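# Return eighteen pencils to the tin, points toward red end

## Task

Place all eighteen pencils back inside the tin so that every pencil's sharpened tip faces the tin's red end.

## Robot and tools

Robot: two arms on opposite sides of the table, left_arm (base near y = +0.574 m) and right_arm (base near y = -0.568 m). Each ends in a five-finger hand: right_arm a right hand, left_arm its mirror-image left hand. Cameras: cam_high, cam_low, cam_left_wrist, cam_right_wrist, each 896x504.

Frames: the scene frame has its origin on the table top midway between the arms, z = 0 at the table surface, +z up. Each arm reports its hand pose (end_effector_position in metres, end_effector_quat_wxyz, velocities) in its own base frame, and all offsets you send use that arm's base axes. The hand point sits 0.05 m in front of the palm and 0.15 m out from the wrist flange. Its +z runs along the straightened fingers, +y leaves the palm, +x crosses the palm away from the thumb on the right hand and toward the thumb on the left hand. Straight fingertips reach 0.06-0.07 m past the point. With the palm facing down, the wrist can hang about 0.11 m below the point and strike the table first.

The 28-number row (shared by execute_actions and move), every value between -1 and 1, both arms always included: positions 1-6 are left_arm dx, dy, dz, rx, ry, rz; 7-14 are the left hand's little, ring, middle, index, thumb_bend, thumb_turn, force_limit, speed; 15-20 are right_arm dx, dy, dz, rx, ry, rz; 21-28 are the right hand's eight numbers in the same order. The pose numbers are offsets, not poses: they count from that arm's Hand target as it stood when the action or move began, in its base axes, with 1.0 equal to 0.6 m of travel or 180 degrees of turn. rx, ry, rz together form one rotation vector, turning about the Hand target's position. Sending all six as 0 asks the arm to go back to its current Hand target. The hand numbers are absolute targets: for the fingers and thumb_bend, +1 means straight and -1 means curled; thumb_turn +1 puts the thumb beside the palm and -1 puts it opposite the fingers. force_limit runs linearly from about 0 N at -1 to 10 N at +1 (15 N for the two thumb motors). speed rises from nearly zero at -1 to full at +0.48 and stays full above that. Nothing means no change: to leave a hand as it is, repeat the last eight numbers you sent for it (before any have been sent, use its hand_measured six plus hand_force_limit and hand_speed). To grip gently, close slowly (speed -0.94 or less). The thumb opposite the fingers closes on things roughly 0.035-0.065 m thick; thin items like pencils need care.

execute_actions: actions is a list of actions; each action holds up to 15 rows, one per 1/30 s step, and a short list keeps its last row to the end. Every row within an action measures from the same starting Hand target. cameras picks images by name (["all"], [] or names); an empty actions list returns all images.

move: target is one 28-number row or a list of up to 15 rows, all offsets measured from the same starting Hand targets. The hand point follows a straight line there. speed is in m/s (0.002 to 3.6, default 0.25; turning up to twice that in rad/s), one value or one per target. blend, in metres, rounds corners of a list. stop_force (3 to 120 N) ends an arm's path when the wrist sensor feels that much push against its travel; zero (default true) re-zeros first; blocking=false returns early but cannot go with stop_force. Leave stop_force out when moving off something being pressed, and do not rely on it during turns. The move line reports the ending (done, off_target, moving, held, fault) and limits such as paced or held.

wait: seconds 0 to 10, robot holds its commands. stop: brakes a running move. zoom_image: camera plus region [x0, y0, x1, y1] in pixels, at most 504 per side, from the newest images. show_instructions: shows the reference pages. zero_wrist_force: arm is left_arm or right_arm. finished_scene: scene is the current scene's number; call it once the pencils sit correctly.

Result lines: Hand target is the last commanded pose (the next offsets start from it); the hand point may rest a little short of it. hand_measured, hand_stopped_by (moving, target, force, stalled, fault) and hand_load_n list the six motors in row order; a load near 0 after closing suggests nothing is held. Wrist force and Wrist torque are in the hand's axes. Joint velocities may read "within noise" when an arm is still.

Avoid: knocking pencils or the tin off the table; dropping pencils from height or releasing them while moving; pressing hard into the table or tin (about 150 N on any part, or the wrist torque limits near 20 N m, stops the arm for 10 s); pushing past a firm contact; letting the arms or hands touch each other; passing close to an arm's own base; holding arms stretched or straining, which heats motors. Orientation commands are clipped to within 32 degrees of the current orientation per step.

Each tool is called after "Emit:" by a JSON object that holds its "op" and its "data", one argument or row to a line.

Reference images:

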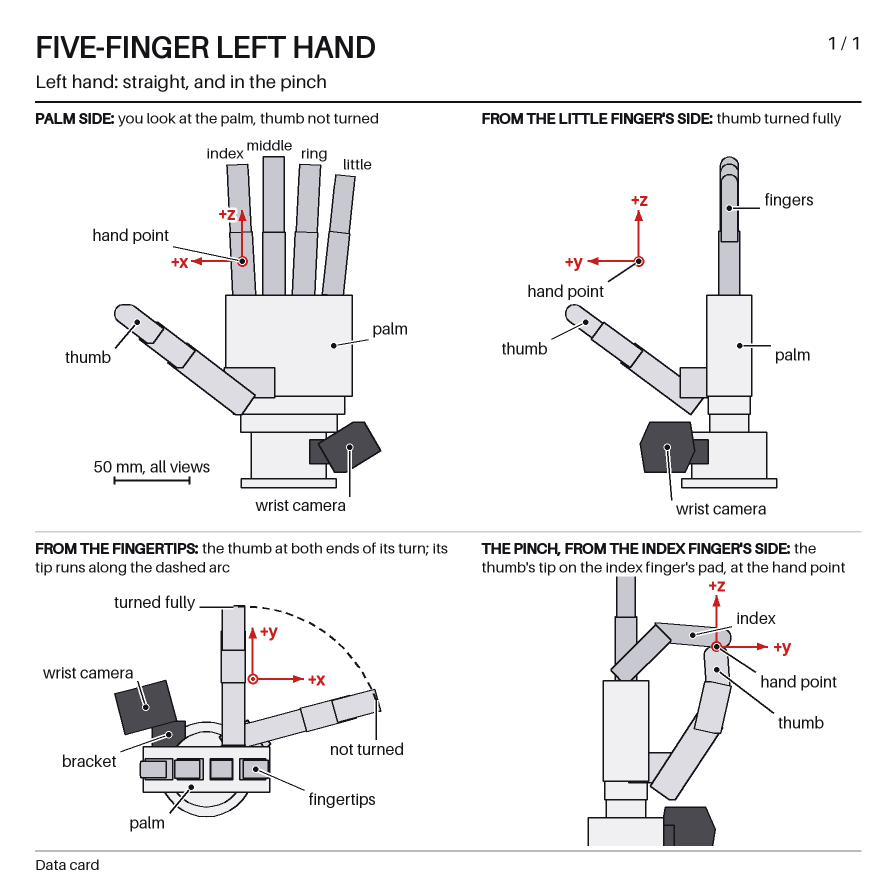

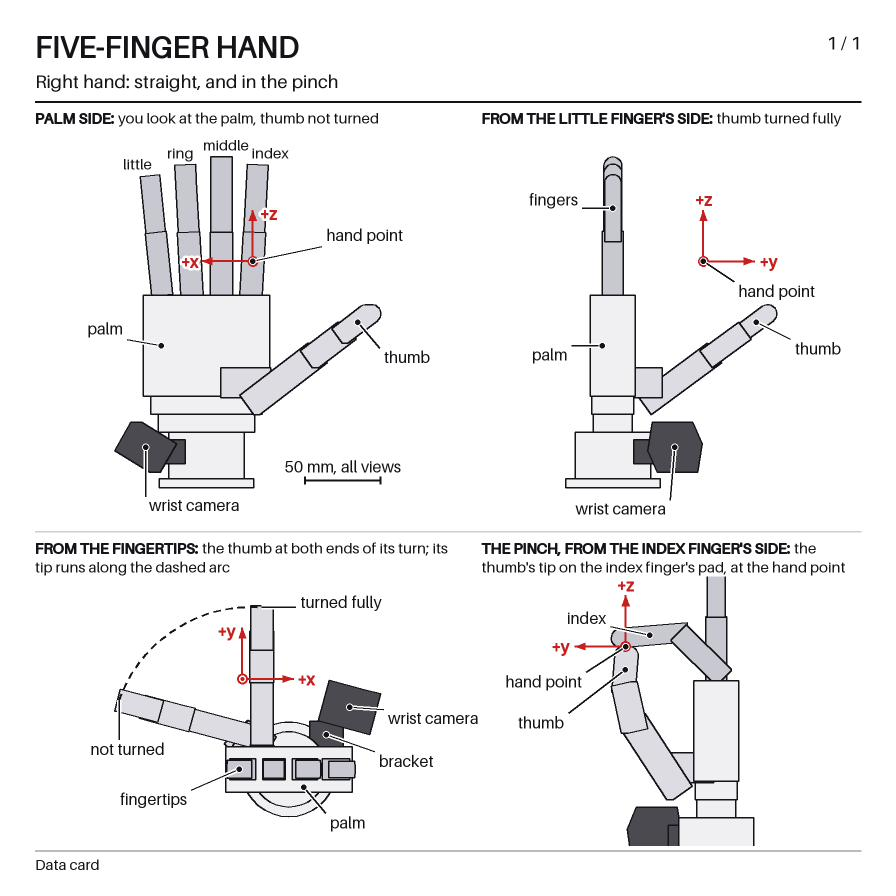

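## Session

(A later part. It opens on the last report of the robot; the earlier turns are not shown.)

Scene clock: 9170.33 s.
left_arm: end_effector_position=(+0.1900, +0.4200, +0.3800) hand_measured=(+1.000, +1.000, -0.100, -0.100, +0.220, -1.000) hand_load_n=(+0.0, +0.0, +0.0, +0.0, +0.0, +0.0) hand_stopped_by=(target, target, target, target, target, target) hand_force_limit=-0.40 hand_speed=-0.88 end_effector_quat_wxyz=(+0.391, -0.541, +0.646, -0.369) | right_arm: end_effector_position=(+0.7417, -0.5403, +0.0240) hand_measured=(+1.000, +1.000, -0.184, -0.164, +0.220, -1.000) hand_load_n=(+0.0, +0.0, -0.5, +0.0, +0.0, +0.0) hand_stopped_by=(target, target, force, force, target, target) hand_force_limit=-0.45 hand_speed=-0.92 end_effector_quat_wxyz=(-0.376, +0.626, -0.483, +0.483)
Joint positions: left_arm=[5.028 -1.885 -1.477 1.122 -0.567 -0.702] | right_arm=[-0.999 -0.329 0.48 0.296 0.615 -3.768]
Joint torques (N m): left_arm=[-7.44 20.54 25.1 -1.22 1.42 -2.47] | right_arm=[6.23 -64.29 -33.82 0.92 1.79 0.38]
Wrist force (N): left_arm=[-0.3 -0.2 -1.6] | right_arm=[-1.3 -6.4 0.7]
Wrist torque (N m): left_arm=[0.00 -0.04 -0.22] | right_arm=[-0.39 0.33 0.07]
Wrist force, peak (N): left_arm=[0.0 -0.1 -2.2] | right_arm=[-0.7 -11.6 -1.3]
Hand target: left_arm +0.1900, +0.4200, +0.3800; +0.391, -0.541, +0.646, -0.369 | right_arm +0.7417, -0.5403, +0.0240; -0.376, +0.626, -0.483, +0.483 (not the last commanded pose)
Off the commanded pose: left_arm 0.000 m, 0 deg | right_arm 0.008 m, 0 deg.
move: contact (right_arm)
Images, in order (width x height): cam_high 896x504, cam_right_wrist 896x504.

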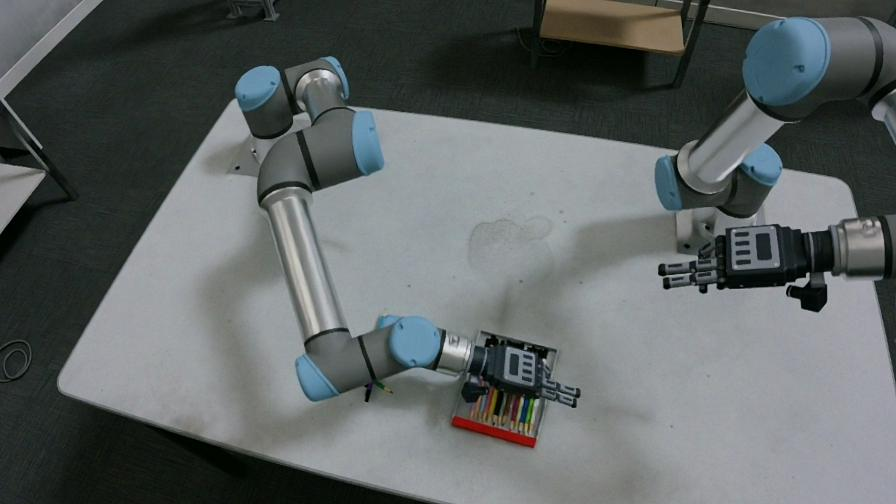

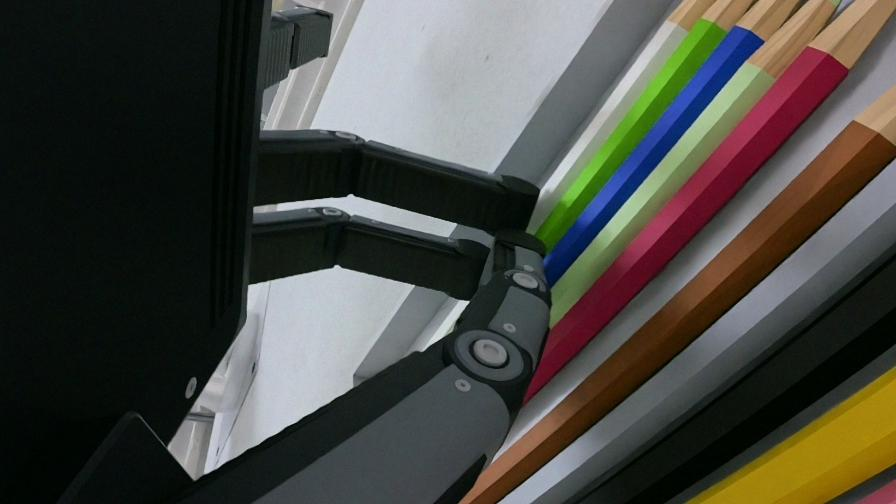

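Emit:
{"op": "move", "data": {
  "target": [0,0,0,0,0,0,1,1,1,-0.12,1,1,-0.4,-0.3,0,0,0,0,0,0,1,1,-0.12,-0.12,0.22,-1,-0.45,-0.88],
  "speed": 0.05
}}

Emit:
{"op": "move", "data": {
  "target": [
    [0,0,0,0,0,0,1,1,1,-0.12,1,1,-0.4,-0.3,0,0,0.06,0,0,0,1,1,-0.12,-0.12,0.22,-1,-0.45,-0.88],
    [0,0,0,0,0,0,1,1,1,-0.12,1,1,-0.4,-0.3,0,0,0.2,0,0,0,1,1,-0.12,-0.12,0.22,-1,-0.45,-0.88],
    [0,0,0,0,0,0,1,1,1,-0.12,1,1,-0.4,-0.3,-0.9028,0.1508,0.3767,0.0551,-0.0484,-0.2562,1,1,-0.12,-0.12,0.22,-1,-0.45,-0.88],
    [0.8533,-0.0633,-0.3,0.0219,-0.0554,0.0657,1,1,1,-0.12,1,1,-0.4,-0.3,-0.9028,0.1508,0.3767,0.0551,-0.0484,-0.2562,1,1,-0.12,-0.12,0.22,-1,-0.45,-0.88],
    [0.8533,-0.0633,-0.45,0.0219,-0.0554,0.0657,1,1,1,-0.12,1,1,-0.4,-0.3,-0.9028,0.1508,0.3767,0.0551,-0.0484,-0.2562,1,1,-0.12,-0.12,0.22,-1,-0.45,-0.88]
  ],
  "speed": [0.06,0.2,0.35,0.3,0.15],
  "blend": [0.015,0.03,0.03,0.03,0],
  "cameras": ["cam_high","cam_left_wrist"]
}}

Emit:
{"op": "zoom_image", "data": {
  "camera": "cam_high",
  "region": [430, 320, 570, 460]
}}

Emit:
{"op": "zoom_image", "data": {
  "camera": "cam_left_wrist",
  "region": [0, 0, 500, 500]
}}

Scene clock: 9203.30 s.
left_arm: end_effector_position=(+0.1900, +0.4200, +0.3800) hand_measured=(+1.000, +1.000, +1.000, -0.120, +1.000, +1.000) hand_load_n=(+0.0, +0.0, +0.0, +0.0, +0.0, -0.5) hand_stopped_by=(target, target, target, target, target, target) hand_force_limit=-0.40 hand_speed=-0.30 end_effector_quat_wxyz=(+0.391, -0.541, +0.646, -0.369) | right_arm: end_effector_position=(+0.7417, -0.5403, +0.0241) hand_measured=(+1.000, +1.000, -0.120, -0.120, +0.220, -1.000) hand_load_n=(-0.5, +0.0, -1.0, -0.5, +0.0, +0.0) hand_stopped_by=(target, target, target, target, target, target) hand_force_limit=-0.45 hand_speed=-0.88 end_effector_quat_wxyz=(-0.376, +0.626, -0.483, +0.483)
Joint positions: left_arm=[5.028 -1.885 -1.477 1.122 -0.567 -0.702] | right_arm=[-0.999 -0.329 0.48 0.296 0.615 -3.768]
Joint torques (N m): left_arm=[-7.33 20.95 23.39 -1.18 1.77 -2.42] | right_arm=[-1.94 -57.67 -28.94 -0.15 1.74 0.5]
Wrist force (N): left_arm=[-0.5 -0.1 -1.7] | right_arm=[0.1 -7.6 -0.1]
Wrist torque (N m): left_arm=[0.03 -0.02 -0.22] | right_arm=[-0.43 0.35 0.03]
Wrist force, peak (N): left_arm=[-0.1 -0.1 -2.1] | right_arm=[0.0 -7.8 -0.4]
Hand target: left_arm +0.1900, +0.4200, +0.3800; +0.391, -0.541, +0.646, -0.369 | right_arm +0.7417, -0.5403, +0.0240; -0.376, +0.626, -0.483, +0.483
Off the commanded pose: left_arm 0.000 m, 0 deg | right_arm 0.000 m, 0 deg.
move: done

Scene clock: 9208.80 s.
left_arm: end_effector_position=(+0.7020, +0.3820, +0.1101) hand_measured=(+1.000, +1.000, +1.000, -0.120, +1.000, +1.000) hand_load_n=(+0.0, +0.0, +0.0, +0.0, +0.0, +0.0) hand_stopped_by=(target, target, target, target, target, target) hand_force_limit=-0.40 hand_speed=-0.30 end_effector_quat_wxyz=(-0.500, +0.557, -0.563, +0.350) | right_arm: end_effector_position=(+0.2000, -0.4498, +0.2501) hand_measured=(+1.000, +1.000, -0.120, -0.120, +0.220, -1.000) hand_load_n=(+0.0, +0.0, +0.0, +0.0, +0.0, +0.0) hand_stopped_by=(target, target, target, target, target, target) hand_force_limit=-0.45 hand_speed=-0.88 end_effector_quat_wxyz=(+0.243, -0.316, +0.699, -0.594)
Joint positions: left_arm=[4.018 -2.235 -1.346 3.247 -0.891 -2.747] | right_arm=[-1.987 -1.664 2.038 0.116 0.383 -3.637]
Joint torques (N m): left_arm=[-8.12 46.29 16.33 1.13 -1.06 -1.51] | right_arm=[-9.89 -21.83 -6.38 2.39 -3.73 -0.88]
Wrist force (N): left_arm=[0.0 -0.2 -1.8] | right_arm=[-1.6 -2.7 1.9]
Wrist torque (N m): left_arm=[-0.01 -0.11 -0.10] | right_arm=[-0.27 0.41 0.09]
Wrist force, peak (N): left_arm=[-0.4 0.1 -3.5] | right_arm=[0.0 -6.7 -0.2]
Hand target: left_arm +0.7020, +0.3820, +0.1100; -0.500, +0.557, -0.563, +0.350 | right_arm +0.2000, -0.4498, +0.2501; +0.243, -0.316, +0.699, -0.594
Off the commanded pose: left_arm 0.000 m, 0 deg | right_arm 0.000 m, 0 deg.
move: done
Images, in order (width x height): cam_high 896x504, cam_left_wrist 896x504.

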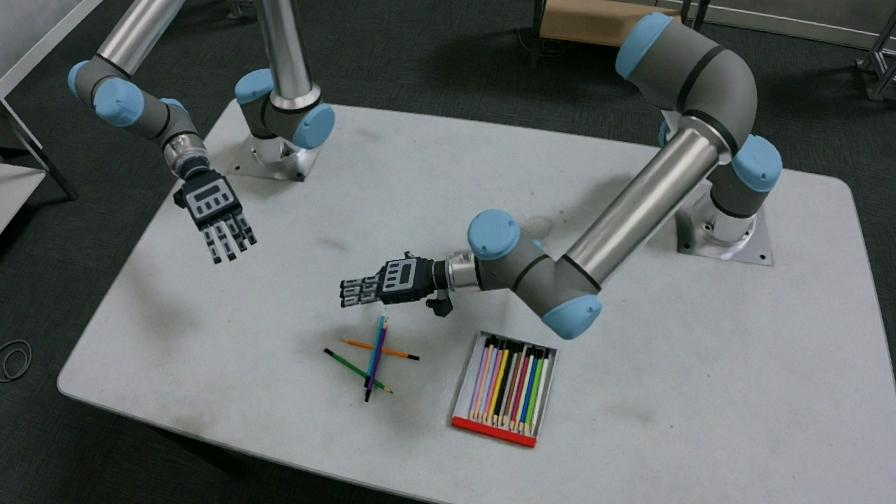

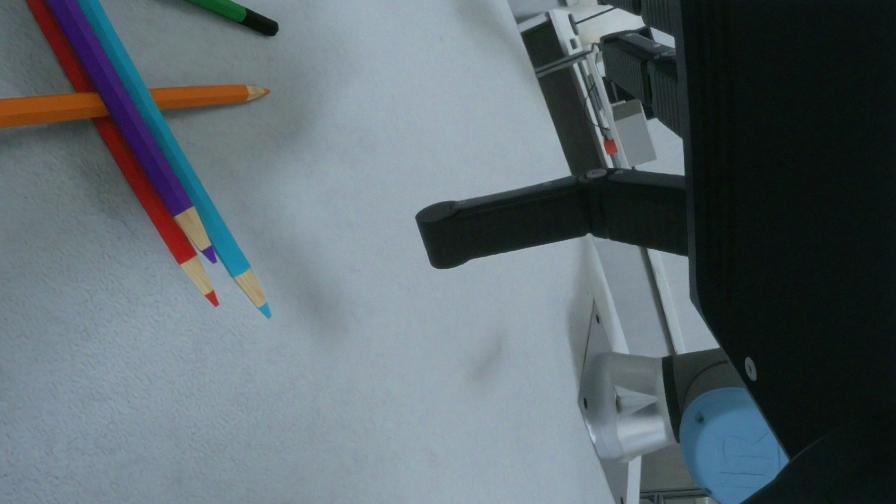

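Scaled by 3.600 from the camera's 896x504 image, which has a finer 1280x720 frame.

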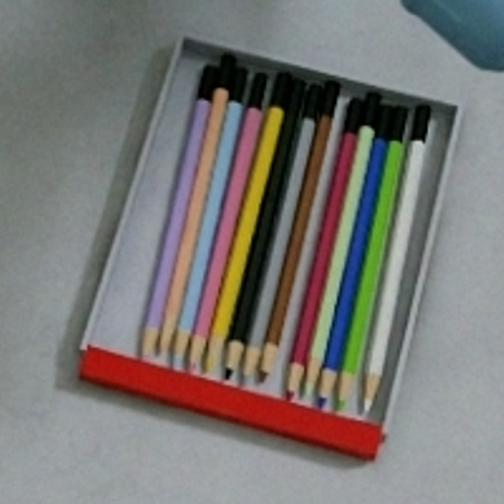

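Scaled by 1.008 from the camera's 896x504 image, which has a finer 1280x720 frame.

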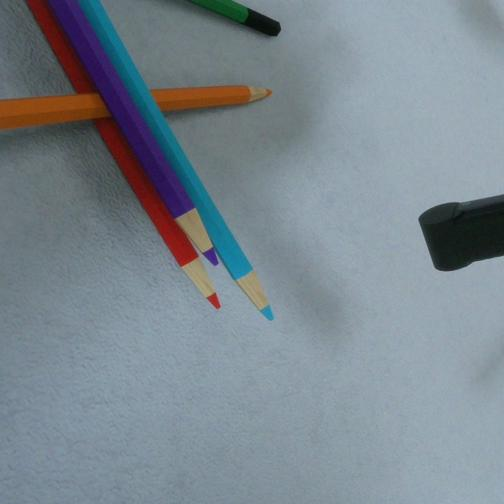

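Emit:
{"op": "move", "data": {
  "target": [
    [-0.0013,-0.0025,-0.12,0,0,0,1,1,1,-0.12,1,1,-0.4,-0.3,0,0,0,0,0,0,1,1,-0.12,-0.12,0.22,-1,-0.45,-0.88],
    [-0.0013,-0.0025,-0.1533,0,0,0,1,1,1,-0.12,1,1,-0.4,-0.3,0,0,0,0,0,0,1,1,-0.12,-0.12,0.22,-1,-0.45,-0.88]
  ],
  "speed": [0.1,0.02],
  "blend": [0,0],
  "cameras": ["cam_left_wrist"]
}}

Emit:
{"op": "zoom_image", "data": {
  "camera": "cam_left_wrist",
  "region": [200, 0, 600, 400]
}}

Scene clock: 9236.37 s.
left_arm: end_effector_position=(+0.7012, +0.3805, +0.0179) hand_measured=(+1.000, +1.000, +1.000, -0.120, +1.000, +1.000) hand_load_n=(+0.0, +0.0, +0.0, +0.0, +0.0, -0.5) hand_stopped_by=(target, target, target, target, target, target) hand_force_limit=-0.40 hand_speed=-0.30 end_effector_quat_wxyz=(-0.500, +0.557, -0.563, +0.350) | right_arm: end_effector_position=(+0.2000, -0.4498, +0.2501) hand_measured=(+1.000, +1.000, -0.120, -0.120, +0.220, -1.000) hand_load_n=(+0.0, +0.0, +0.0, +0.0, +0.0, +0.0) hand_stopped_by=(target, target, target, target, target, target) hand_force_limit=-0.45 hand_speed=-0.88 end_effector_quat_wxyz=(+0.243, -0.316, +0.699, -0.594)
Joint positions: left_arm=[4.017 -2.343 -1.42 3.43 -0.891 -2.748] | right_arm=[-1.987 -1.664 2.038 0.116 0.383 -3.637]
Joint torques (N m): left_arm=[-4.14 57 17.28 -1.09 -0.23 2.16] | right_arm=[-9.99 -22.35 -6.51 2.43 -3.58 -0.5]
Wrist force (N): left_arm=[-0.2 -0.1 -1.7] | right_arm=[-1.6 -2.7 1.8]
Wrist torque (N m): left_arm=[-0.01 -0.07 -0.11] | right_arm=[-0.28 0.42 0.09]
Wrist force, peak (N): left_arm=[-0.2 -1.2 -2.2] | right_arm=[-1.7 -2.9 1.9]
Hand target: left_arm +0.7012, +0.3805, +0.0181; -0.500, +0.557, -0.563, +0.350 | right_arm +0.2000, -0.4498, +0.2501; +0.243, -0.316, +0.699, -0.594
Off the commanded pose: left_arm 0.000 m, 0 deg | right_arm 0.000 m, 0 deg.
move: done
Images, in order (width x height): cam_left_wrist 896x504.

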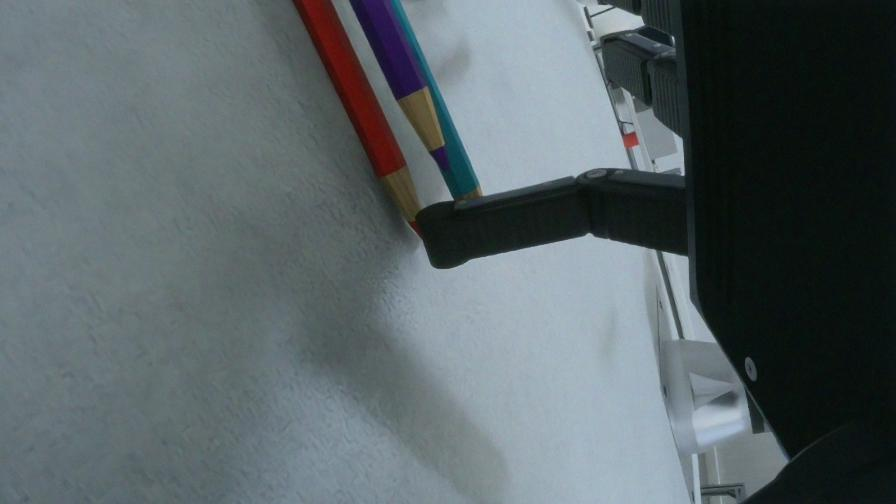

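Scaled by 1.260 from the camera's 896x504 image, which has a finer 1280x720 frame.

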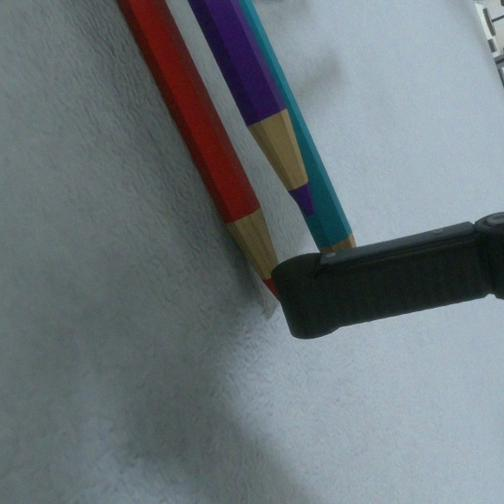

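Emit:
{"op": "move", "data": {
  "target": [
    [0.0720,0.0088,0,0,0,0,1,1,1,-0.12,1,1,-0.4,-0.3,0,0,0,0,0,0,1,1,-0.12,-0.12,0.22,-1,-0.45,-0.88]
  ],
  "speed": 0.03,
  "cameras": ["cam_left_wrist","cam_high"]
}}

Emit:
{"op": "zoom_image", "data": {
  "camera": "cam_high",
  "region": [310, 290, 430, 410]
}}

Scene clock: 9243.77 s.
left_arm: end_effector_position=(+0.7444, +0.3857, +0.0179) hand_measured=(+1.000, +1.000, +1.000, -0.120, +1.000, +1.000) hand_load_n=(+0.0, +0.0, +0.0, +0.0, +0.0, -0.5) hand_stopped_by=(target, target, target, target, target, target) hand_force_limit=-0.40 hand_speed=-0.30 end_effector_quat_wxyz=(-0.500, +0.557, -0.563, +0.350) | right_arm: end_effector_position=(+0.2000, -0.4498, +0.2501) hand_measured=(+1.000, +1.000, -0.120, -0.120, +0.220, -1.000) hand_load_n=(+0.0, +0.0, +0.0, +0.0, +0.5, +0.0) hand_stopped_by=(target, target, target, target, target, target) hand_force_limit=-0.45 hand_speed=-0.88 end_effector_quat_wxyz=(+0.243, -0.316, +0.699, -0.594)
Joint positions: left_arm=[3.969 -2.419 -1.273 3.369 -0.937 -2.767] | right_arm=[-1.987 -1.664 2.038 0.116 0.383 -3.637]
Joint torques (N m): left_arm=[9.63 60.01 12.11 1.51 1.14 -0.19] | right_arm=[-9.53 -21.54 -7.13 2.23 -3.52 -0.37]
Wrist force (N): left_arm=[0.2 -0.2 -1.9] | right_arm=[-1.6 -2.4 1.8]
Wrist torque (N m): left_arm=[-0.01 -0.14 -0.10] | right_arm=[-0.24 0.40 0.10]
Wrist force, peak (N): left_arm=[-0.2 0.0 -2.0] | right_arm=[-1.8 -2.9 1.9]
Hand target: left_arm +0.7444, +0.3858, +0.0181; -0.500, +0.557, -0.563, +0.350 | right_arm +0.2000, -0.4498, +0.2501; +0.243, -0.316, +0.699, -0.594
Off the commanded pose: left_arm 0.000 m, 0 deg | right_arm 0.000 m, 0 deg.
move: done
Images, in order (width x height): cam_high 896x504, cam_left_wrist 896x504.

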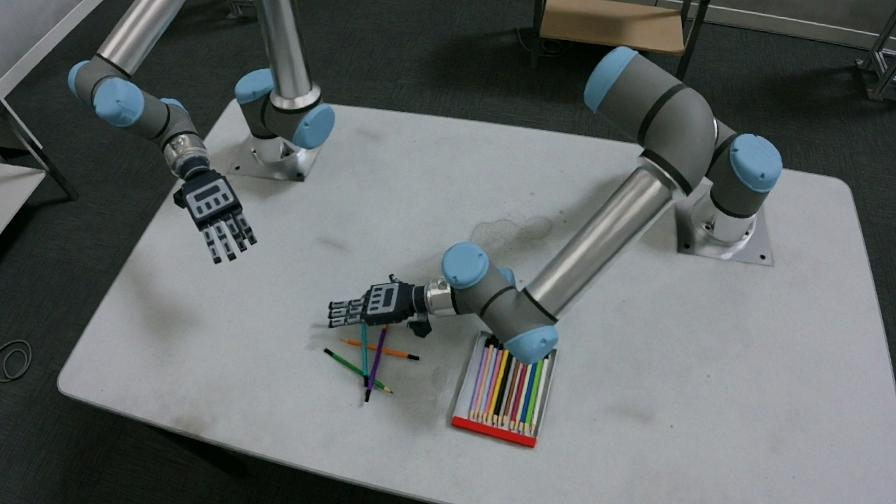

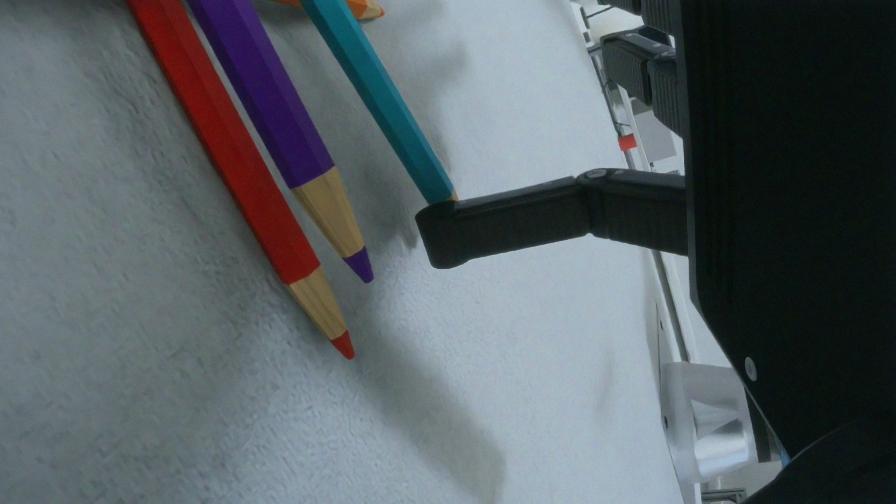

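Scaled by 4.200 from the camera's 896x504 image, which has a finer 1280x720 frame.

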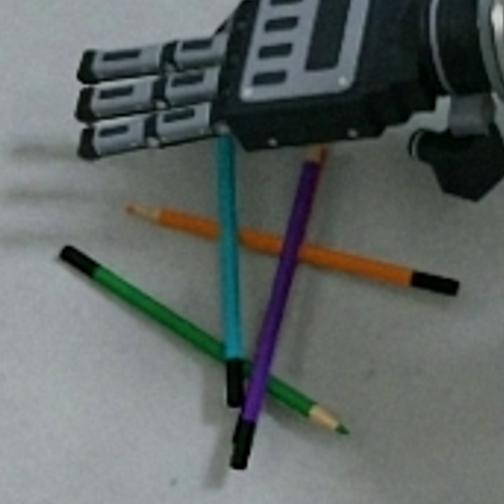

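Emit:
{"op": "move", "data": {
  "target": [
    [-0.006,-0.0007,0,0,0,0,1,1,1,-0.12,1,1,-0.4,-0.3,0,0,0,0,0,0,1,1,-0.12,-0.12,0.22,-1,-0.45,-0.88],
    [0.015,0,0.1,0,0,0.06,1,1,1,-0.12,1,1,-0.4,-0.3,0,0,0,0,0,0,1,1,-0.12,-0.12,0.22,-1,-0.45,-0.88]
  ],
  "speed": 0.08
}}

Emit:
{"op": "move", "data": {
  "target": [0,0,0,0,0,0,1,1,-0.1,-0.1,0.22,-1,-0.4,-0.3,0,0,0,0,0,0,1,1,-0.12,-0.12,0.22,-1,-0.45,-0.88],
  "speed": 0.08,
  "cameras": ["cam_left_wrist","cam_high"]
}}

Emit:
{"op": "zoom_image", "data": {
  "camera": "cam_left_wrist",
  "region": [0, 0, 500, 500]
}}

Emit:
{"op": "zoom_image", "data": {
  "camera": "cam_high",
  "region": [310, 290, 430, 410]
}}

Scene clock: 9251.57 s.
left_arm: end_effector_position=(+0.7535, +0.3857, +0.0782) hand_measured=(+1.000, +1.000, +1.000, -0.120, +1.000, +1.000) hand_load_n=(-0.5, +0.0, +0.0, +0.0, +0.0, -0.5) hand_stopped_by=(target, target, target, target, target, target) hand_force_limit=-0.40 hand_speed=-0.30 end_effector_quat_wxyz=(-0.531, +0.607, -0.508, +0.302) | right_arm: end_effector_position=(+0.2000, -0.4498, +0.2501) hand_measured=(+1.000, +1.000, -0.120, -0.120, +0.220, -1.000) hand_load_n=(+0.0, +0.0, +0.0, +0.0, +0.0, +0.0) hand_stopped_by=(target, target, target, target, target, target) hand_force_limit=-0.45 hand_speed=-0.88 end_effector_quat_wxyz=(+0.243, -0.316, +0.699, -0.594)
Joint positions: left_arm=[3.902 -2.316 -1.286 3.324 -1.181 -2.854] | right_arm=[-1.987 -1.664 2.038 0.116 0.383 -3.637]
Joint torques (N m): left_arm=[9.08 37.22 12.34 2.7 -1.02 2.31] | right_arm=[-9.56 -20.96 -6.91 2.31 -3.43 -0.01]
Wrist force (N): left_arm=[0.1 -0.1 -1.8] | right_arm=[-1.7 -2.7 1.8]
Wrist torque (N m): left_arm=[-0.01 -0.13 -0.11] | right_arm=[-0.28 0.43 0.07]
Wrist force, peak (N): left_arm=[0.1 -0.3 -2.2] | right_arm=[-1.6 -2.9 2.0]
Hand target: left_arm +0.7534, +0.3858, +0.0781; -0.531, +0.607, -0.508, +0.302 | right_arm +0.2000, -0.4498, +0.2501; +0.243, -0.316, +0.699, -0.594
Off the commanded pose: left_arm 0.000 m, 0 deg | right_arm 0.000 m, 0 deg.
move: done

Scene clock: 9253.33 s.
left_arm: end_effector_position=(+0.7534, +0.3858, +0.0781) hand_measured=(+1.000, +1.000, -0.100, -0.100, +0.220, -1.000) hand_load_n=(+0.0, +0.0, +0.0, +0.0, +0.0, +0.0) hand_stopped_by=(target, target, target, target, target, target) hand_force_limit=-0.40 hand_speed=-0.30 end_effector_quat_wxyz=(-0.531, +0.607, -0.508, +0.302) | right_arm: end_effector_position=(+0.2000, -0.4498, +0.2501) hand_measured=(+1.000, +1.000, -0.120, -0.120, +0.220, -1.000) hand_load_n=(+0.0, +0.0, +0.0, +0.0, +0.0, +0.0) hand_stopped_by=(target, target, target, target, target, target) hand_force_limit=-0.45 hand_speed=-0.88 end_effector_quat_wxyz=(+0.243, -0.316, +0.699, -0.594)
Joint positions: left_arm=[3.902 -2.316 -1.286 3.324 -1.181 -2.854] | right_arm=[-1.987 -1.664 2.038 0.116 0.383 -3.637]
Joint torques (N m): left_arm=[9.58 37.51 16.86 0.8 -1.27 2.03] | right_arm=[-10.11 -21.73 -6.7 2.31 -3.45 0.04]
Wrist force (N): left_arm=[0.1 0.0 -1.9] | right_arm=[-1.7 -2.7 1.9]
Wrist torque (N m): left_arm=[0.01 -0.13 -0.13] | right_arm=[-0.28 0.42 0.08]
Wrist force, peak (N): left_arm=[0.2 -0.4 -2.1] | right_arm=[-1.7 -2.9 1.8]
Hand target: left_arm +0.7534, +0.3858, +0.0781; -0.531, +0.607, -0.508, +0.302 | right_arm +0.2000, -0.4498, +0.2501; +0.243, -0.316, +0.699, -0.594
Off the commanded pose: left_arm 0.000 m, 0 deg | right_arm 0.000 m, 0 deg.
move: done
Images, in order (width x height): cam_high 896x504, cam_left_wrist 896x504.

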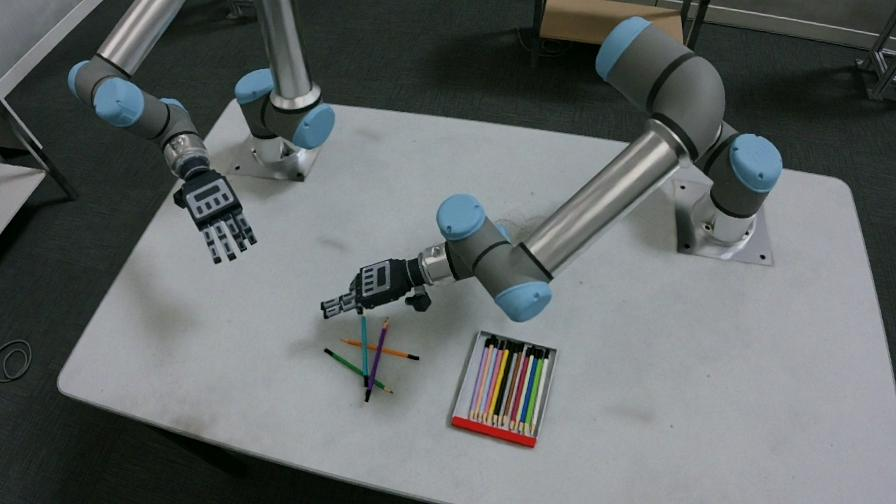

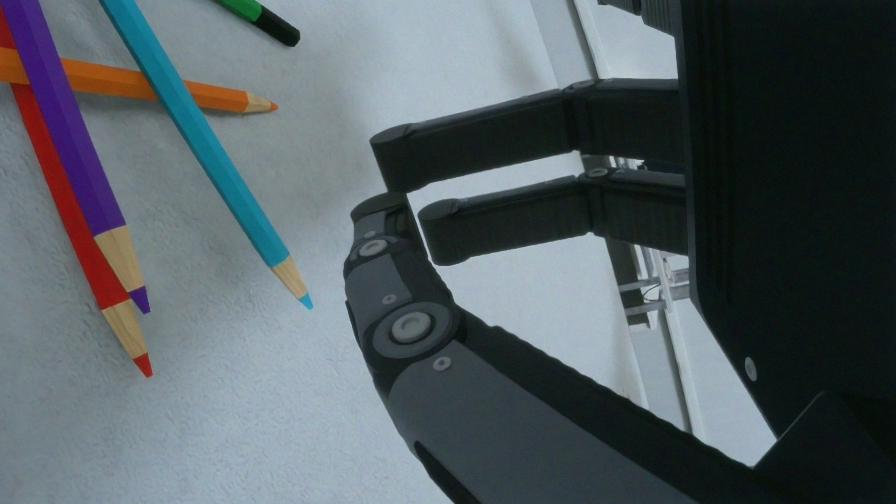

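Scaled by 1.008 from the camera's 896x504 image, which has a finer 1280x720 frame.

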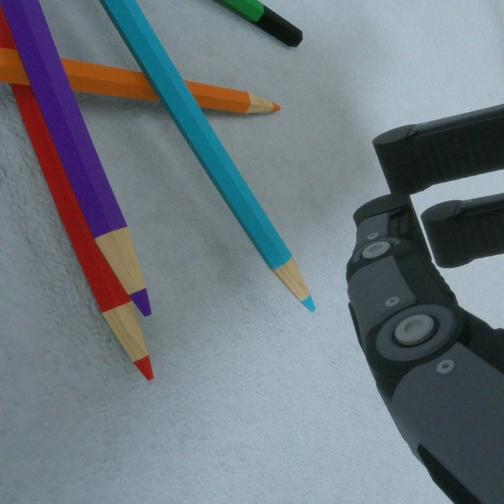

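Scaled by 4.200 from the camera's 896x504 image, which has a finer 1280x720 frame.

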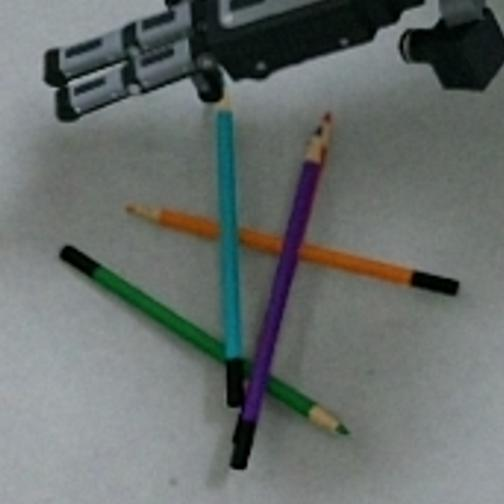

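Emit:
{"op": "move", "data": {
  "target": [0.0917,0.0417,0.05,0,0,0.0372,1,1,-0.1,-0.1,0.22,-1,-0.4,-0.3,0,0,0,0,0,0,1,1,-0.12,-0.12,0.22,-1,-0.45,-0.88],
  "speed": 0.15,
  "cameras": ["cam_left_wrist"]
}}

Emit:
{"op": "zoom_image", "data": {
  "camera": "cam_left_wrist",
  "region": [0, 0, 500, 500]
}}

Scene clock: 9301.50 s.
left_arm: end_effector_position=(+0.8084, +0.4108, +0.1080) hand_measured=(+1.000, +1.000, -0.100, -0.100, +0.220, -1.000) hand_load_n=(+0.0, +0.0, +0.0, +0.0, +0.0, +0.0) hand_stopped_by=(target, target, target, target, target, target) hand_force_limit=-0.40 hand_speed=-0.30 end_effector_quat_wxyz=(-0.547, +0.636, -0.472, +0.270) end_effector_velocity=(+0.000, +0.004, +0.002) end_effector_angular_velocity=(+0.004, -0.002, +0.008) | right_arm: end_effector_position=(+0.2000, -0.4498, +0.2501) hand_measured=(+1.000, +1.000, -0.120, -0.120, +0.220, -1.000) hand_load_n=(+0.0, +0.0, +0.0, +0.0, +0.0, +0.0) hand_stopped_by=(target, target, target, target, target, target) hand_force_limit=-0.45 hand_speed=-0.88 end_effector_quat_wxyz=(+0.243, -0.316, +0.699, -0.594)
Joint positions: left_arm=[3.836 -2.419 -1.015 3.17 -1.357 -2.905] | right_arm=[-1.987 -1.664 2.038 0.116 0.383 -3.637]
Joint velocities: left_arm=[0.002 0 0.004 0.001 -0.006 0] | right_arm=[within noise]
Joint torques (N m): left_arm=[3.74 51.96 27.57 0.72 -1.44 1.43] | right_arm=[-9.74 -21.22 -6.84 2.31 -3.31 0.34]
Wrist force (N): left_arm=[0.0 -0.2 -1.9] | right_arm=[-1.6 -2.5 1.9]
Wrist torque (N m): left_arm=[0.00 -0.11 -0.13] | right_arm=[-0.26 0.41 0.09]
Wrist force, peak (N): left_arm=[-0.3 0.8 -2.7] | right_arm=[-1.7 -2.9 1.9]
Hand target: left_arm +0.8084, +0.4108, +0.1081; -0.547, +0.636, -0.472, +0.270 | right_arm +0.2000, -0.4498, +0.2501; +0.243, -0.316, +0.699, -0.594
Off the commanded pose: left_arm 0.000 m, 0 deg | right_arm 0.000 m, 0 deg.
move: done
Images, in order (width x height): cam_left_wrist 896x504.

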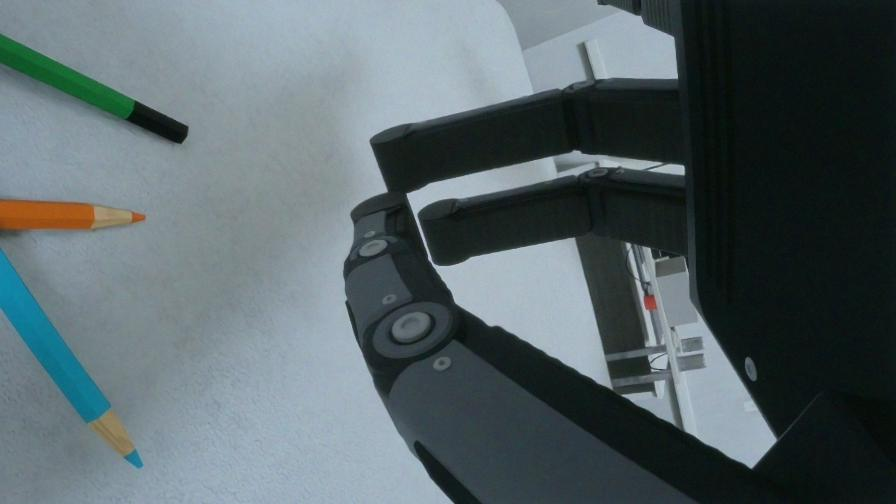

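Scaled by 1.008 from the camera's 896x504 image, which has a finer 1280x720 frame.

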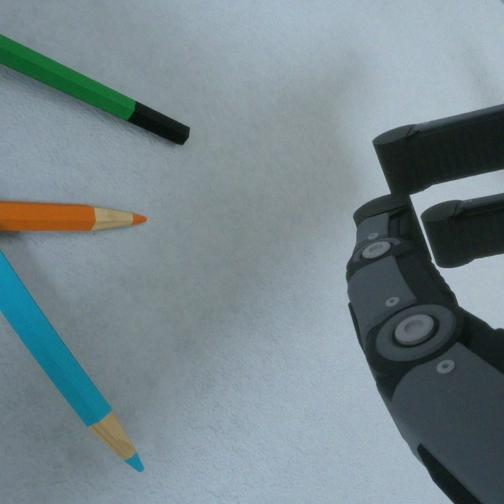

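Emit:
{"op": "move", "data": {
  "target": [0.0,0.0,0,0,0,0,1,1,-0.1,-0.1,0.22,-1,-0.4,-0.3,0,0,0,0,0,0,1,1,-0.12,-0.12,0.22,-1,-0.45,-0.88],
  "speed": 0.1
}}

Emit:
{"op": "move", "data": {
  "target": [
    [-0.0683,-0.015,-0.09,0,0,0,1,1,-0.1,-0.1,0.22,-1,-0.4,-0.3,0,0,0,0,0,0,1,1,-0.12,-0.12,0.22,-1,-0.45,-0.88],
    [-0.0683,-0.015,-0.1202,0,0,0,1,1,-0.1,-0.1,0.22,-1,-0.4,-0.3,0,0,0,0,0,0,1,1,-0.12,-0.12,0.22,-1,-0.45,-0.88]
  ],
  "speed": [0.1,0.05],
  "blend": [0.01,0],
  "cameras": ["cam_left_wrist"]
}}

Emit:
{"op": "zoom_image", "data": {
  "camera": "cam_left_wrist",
  "region": [100, 0, 500, 400]
}}

Scene clock: 9345.53 s.
left_arm: end_effector_position=(+0.8084, +0.4108, +0.1081) hand_measured=(+1.000, +1.000, -0.100, -0.100, +0.220, -1.000) hand_load_n=(+0.0, +0.0, +0.0, +0.0, +0.0, +0.0) hand_stopped_by=(target, target, target, target, target, target) hand_force_limit=-0.40 hand_speed=-0.30 end_effector_quat_wxyz=(-0.547, +0.636, -0.472, +0.270) | right_arm: end_effector_position=(+0.2000, -0.4498, +0.2501) hand_measured=(+1.000, +1.000, -0.120, -0.120, +0.220, -1.000) hand_load_n=(+0.0, +0.0, +0.0, +0.0, +0.0, +0.5) hand_stopped_by=(target, target, target, target, target, target) hand_force_limit=-0.45 hand_speed=-0.88 end_effector_quat_wxyz=(+0.243, -0.316, +0.699, -0.594)
Joint positions: left_arm=[3.836 -2.419 -1.015 3.17 -1.357 -2.905] | right_arm=[-1.987 -1.664 2.038 0.116 0.383 -3.637]
Joint torques (N m): left_arm=[9.78 41.95 28.23 -0.97 -1.33 -2.44] | right_arm=[-10.11 -21.22 -6.94 2.32 -3.23 0.41]
Wrist force (N): left_arm=[0.0 -0.4 -1.8] | right_arm=[-1.7 -2.7 1.7]
Wrist torque (N m): left_arm=[-0.02 -0.11 -0.11] | right_arm=[-0.27 0.43 0.08]
Wrist force, peak (N): left_arm=[-0.2 -0.5 -2.1] | right_arm=[-1.8 -2.7 2.1]
Hand target: left_arm +0.8084, +0.4108, +0.1081; -0.547, +0.636, -0.472, +0.270 | right_arm +0.2000, -0.4498, +0.2501; +0.243, -0.316, +0.699, -0.594
Off the commanded pose: left_arm 0.000 m, 0 deg | right_arm 0.000 m, 0 deg.
move: done

Scene clock: 9346.90 s.
left_arm: end_effector_position=(+0.7674, +0.4018, +0.0357) hand_measured=(+1.000, +1.000, -0.100, -0.100, +0.220, -1.000) hand_load_n=(+0.0, +0.0, +0.0, +0.5, +0.0, +0.0) hand_stopped_by=(target, target, target, target, target, target) hand_force_limit=-0.40 hand_speed=-0.30 end_effector_quat_wxyz=(-0.547, +0.636, -0.472, +0.270) | right_arm: end_effector_position=(+0.2000, -0.4498, +0.2501) hand_measured=(+1.000, +1.000, -0.120, -0.120, +0.220, -1.000) hand_load_n=(+0.0, +0.0, +0.0, +0.0, +0.0, +0.0) hand_stopped_by=(target, target, target, target, target, target) hand_force_limit=-0.45 hand_speed=-0.88 end_effector_quat_wxyz=(+0.243, -0.316, +0.699, -0.594)
Joint positions: left_arm=[3.867 -2.395 -1.261 3.39 -1.328 -2.896] | right_arm=[-1.987 -1.664 2.038 0.116 0.383 -3.637]
Joint torques (N m): left_arm=[-8.46 59.51 26.44 -0.95 -1.36 -2.14] | right_arm=[-9.28 -21.09 -6.6 2.38 -3.4 0.5]
Wrist force (N): left_arm=[-0.2 -0.3 -1.7] | right_arm=[-1.6 -2.5 1.7]
Wrist torque (N m): left_arm=[-0.02 -0.08 -0.13] | right_arm=[-0.24 0.42 0.09]
Wrist force, peak (N): left_arm=[-0.4 -0.5 -2.3] | right_arm=[-1.8 -2.8 1.7]
Hand target: left_arm +0.7674, +0.4018, +0.0359; -0.547, +0.636, -0.472, +0.270 | right_arm +0.2000, -0.4498, +0.2501; +0.243, -0.316, +0.699, -0.594
Off the commanded pose: left_arm 0.000 m, 0 deg | right_arm 0.000 m, 0 deg.
move: done; blend cut to 0.0091 m at target 1
Images, in order (width x height): cam_left_wrist 896x504.

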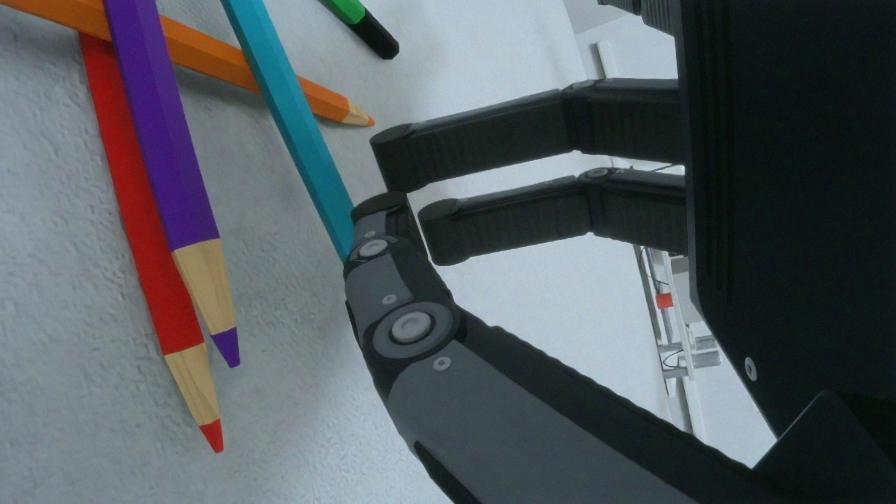

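Scaled by 1.260 from the camera's 896x504 image, which has a finer 1280x720 frame.

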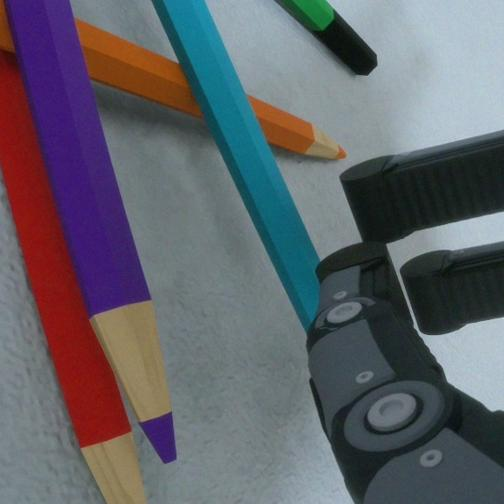

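Emit:
{"op": "move", "data": {
  "target": [
    [-0.0025,-0.0011,-0.005,0,0,0,1,1,-0.1,-0.1,0.22,-1,-0.4,-0.3,0,0,0,0,0,0,1,1,-0.12,-0.12,0.22,-1,-0.45,-0.88],
    [-0.0025,-0.0011,-0.0215,0,0,0,1,1,-0.1,-0.1,0.22,-1,-0.4,-0.3,0,0,0,0,0,0,1,1,-0.12,-0.12,0.22,-1,-0.45,-0.88]
  ],
  "speed": 0.01,
  "stop_force": 3,
  "cameras": ["cam_left_wrist"]
}}

Emit:
{"op": "zoom_image", "data": {
  "camera": "cam_left_wrist",
  "region": [200, 50, 500, 350]
}}

Scene clock: 9358.90 s.
left_arm: end_effector_position=(+0.7659, +0.4011, +0.0229) hand_measured=(+1.000, +1.000, -0.100, -0.100, +0.220, -1.000) hand_load_n=(+0.0, -0.5, +0.0, +0.0, +0.0, +0.0) hand_stopped_by=(target, target, target, target, target, target) hand_force_limit=-0.40 hand_speed=-0.30 end_effector_quat_wxyz=(-0.547, +0.636, -0.472, +0.270) | right_arm: end_effector_position=(+0.2000, -0.4498, +0.2501) hand_measured=(+1.000, +1.000, -0.120, -0.120, +0.220, -1.000) hand_load_n=(+0.0, +0.0, +0.0, +0.0, +0.0, +0.0) hand_stopped_by=(target, target, target, target, target, target) hand_force_limit=-0.45 hand_speed=-0.88 end_effector_quat_wxyz=(+0.243, -0.316, +0.699, -0.594)
Joint positions: left_arm=[3.868 -2.407 -1.275 3.416 -1.327 -2.896] | right_arm=[-1.987 -1.664 2.038 0.116 0.383 -3.637]
Joint torques (N m): left_arm=[9.75 60.07 22.13 -0.89 -0.46 2.14] | right_arm=[-9.49 -21.36 -6.34 2.35 -3.34 0.73]
Wrist force (N): left_arm=[-0.3 -0.4 -1.7] | right_arm=[-1.6 -2.7 2.1]
Wrist torque (N m): left_arm=[-0.04 -0.07 -0.14] | right_arm=[-0.29 0.40 0.09]
Wrist force, peak (N): left_arm=[-0.2 -0.5 -2.2] | right_arm=[-1.9 -2.8 1.8]
Hand target: left_arm +0.7659, +0.4012, +0.0230; -0.547, +0.636, -0.472, +0.270 | right_arm +0.2000, -0.4498, +0.2501; +0.243, -0.316, +0.699, -0.594
Off the commanded pose: left_arm 0.000 m, 0 deg | right_arm 0.000 m, 0 deg.
move: done
Images, in order (width x height): cam_left_wrist 896x504.

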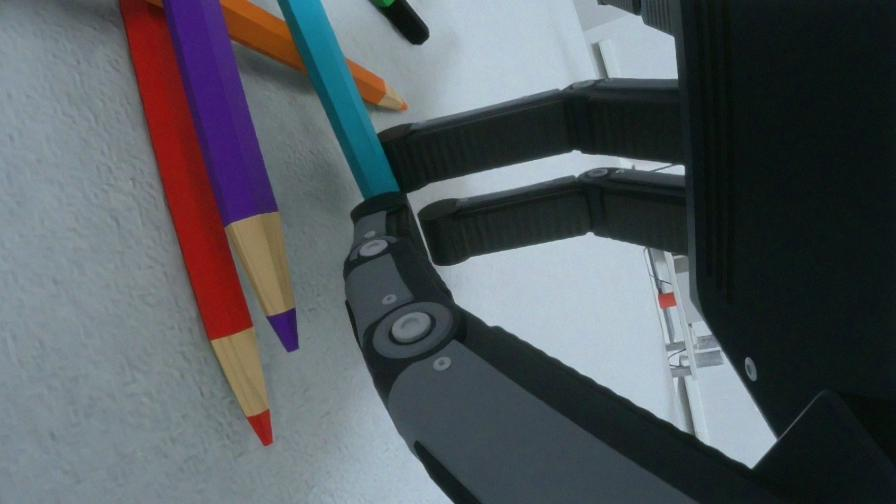

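Scaled by 1.680 from the camera's 896x504 image, which has a finer 1280x720 frame.

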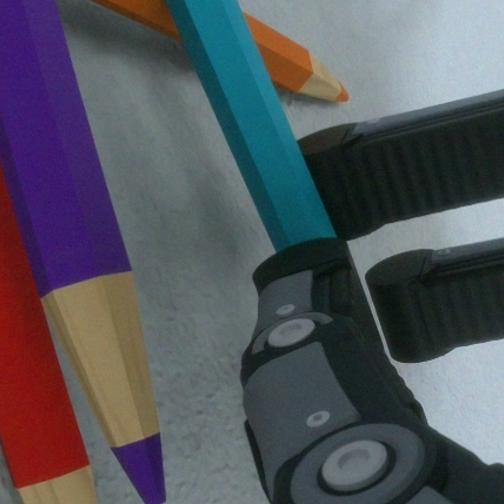

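Emit:
{"op": "move", "data": {
  "target": [0,0,-0.006,0,0,0,1,1,-0.1,-0.1,0.22,-1,-0.4,-0.3,0,0,0,0,0,0,1,1,-0.12,-0.12,0.22,-1,-0.45,-0.88],
  "speed": 0.01,
  "stop_force": 3,
  "cameras": ["cam_left_wrist"]
}}

Emit:
{"op": "zoom_image", "data": {
  "camera": "cam_left_wrist",
  "region": [200, 50, 500, 350]
}}

Scene clock: 9368.57 s.
left_arm: end_effector_position=(+0.7659, +0.4012, +0.0193) hand_measured=(+1.000, +1.000, -0.100, -0.100, +0.220, -1.000) hand_load_n=(+0.0, +0.0, +0.0, +0.0, +0.0, +0.0) hand_stopped_by=(target, target, target, target, target, target) hand_force_limit=-0.40 hand_speed=-0.30 end_effector_quat_wxyz=(-0.547, +0.636, -0.472, +0.270) | right_arm: end_effector_position=(+0.2000, -0.4498, +0.2501) hand_measured=(+1.000, +1.000, -0.120, -0.120, +0.220, -1.000) hand_load_n=(-0.5, +0.0, +0.0, +0.0, +0.0, +0.0) hand_stopped_by=(target, target, target, target, target, target) hand_force_limit=-0.45 hand_speed=-0.88 end_effector_quat_wxyz=(+0.243, -0.316, +0.699, -0.594)
Joint positions: left_arm=[3.868 -2.412 -1.276 3.423 -1.327 -2.896] | right_arm=[-1.987 -1.664 2.038 0.116 0.383 -3.637]
Joint torques (N m): left_arm=[9.21 57.48 18.28 -0.74 -1.13 1.4] | right_arm=[-9.18 -21.4 -6.79 2.29 -3.29 0.69]
Wrist force (N): left_arm=[0.0 -0.4 -1.9] | right_arm=[-1.6 -2.8 1.9]
Wrist torque (N m): left_arm=[-0.02 -0.13 -0.12] | right_arm=[-0.29 0.40 0.09]
Wrist force, peak (N): left_arm=[-0.3 -0.2 -2.2] | right_arm=[-1.7 -3.0 1.8]
Hand target: left_arm +0.7659, +0.4012, +0.0194; -0.547, +0.636, -0.472, +0.270 | right_arm +0.2000, -0.4498, +0.2501; +0.243, -0.316, +0.699, -0.594
Off the commanded pose: left_arm 0.000 m, 0 deg | right_arm 0.000 m, 0 deg.
move: done
Images, in order (width x height): cam_left_wrist 896x504.

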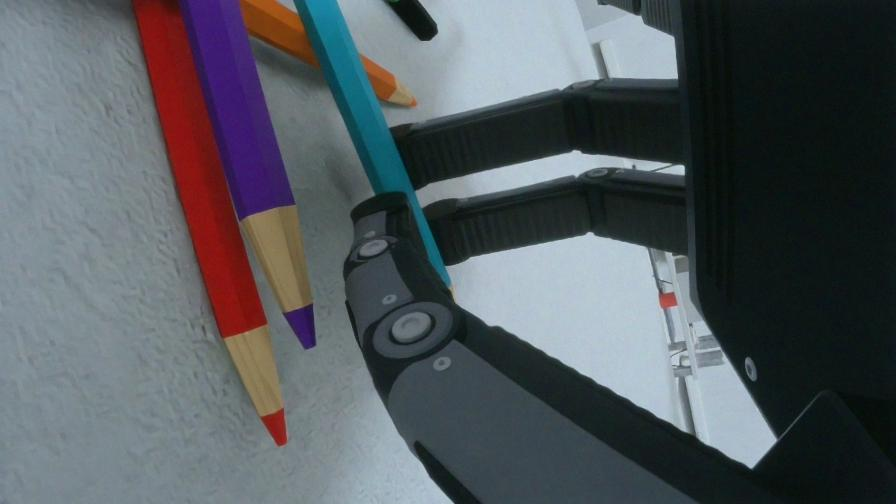

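Scaled by 1.680 from the camera's 896x504 image, which has a finer 1280x720 frame.

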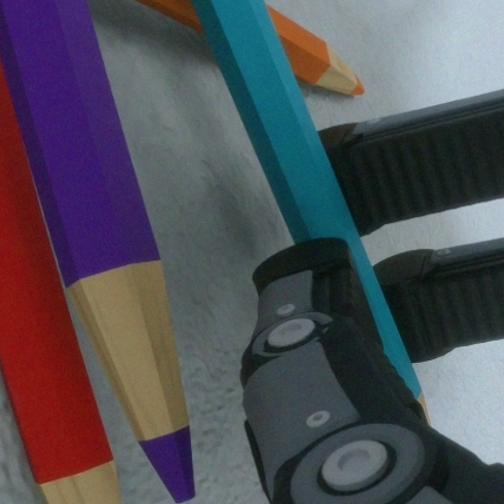

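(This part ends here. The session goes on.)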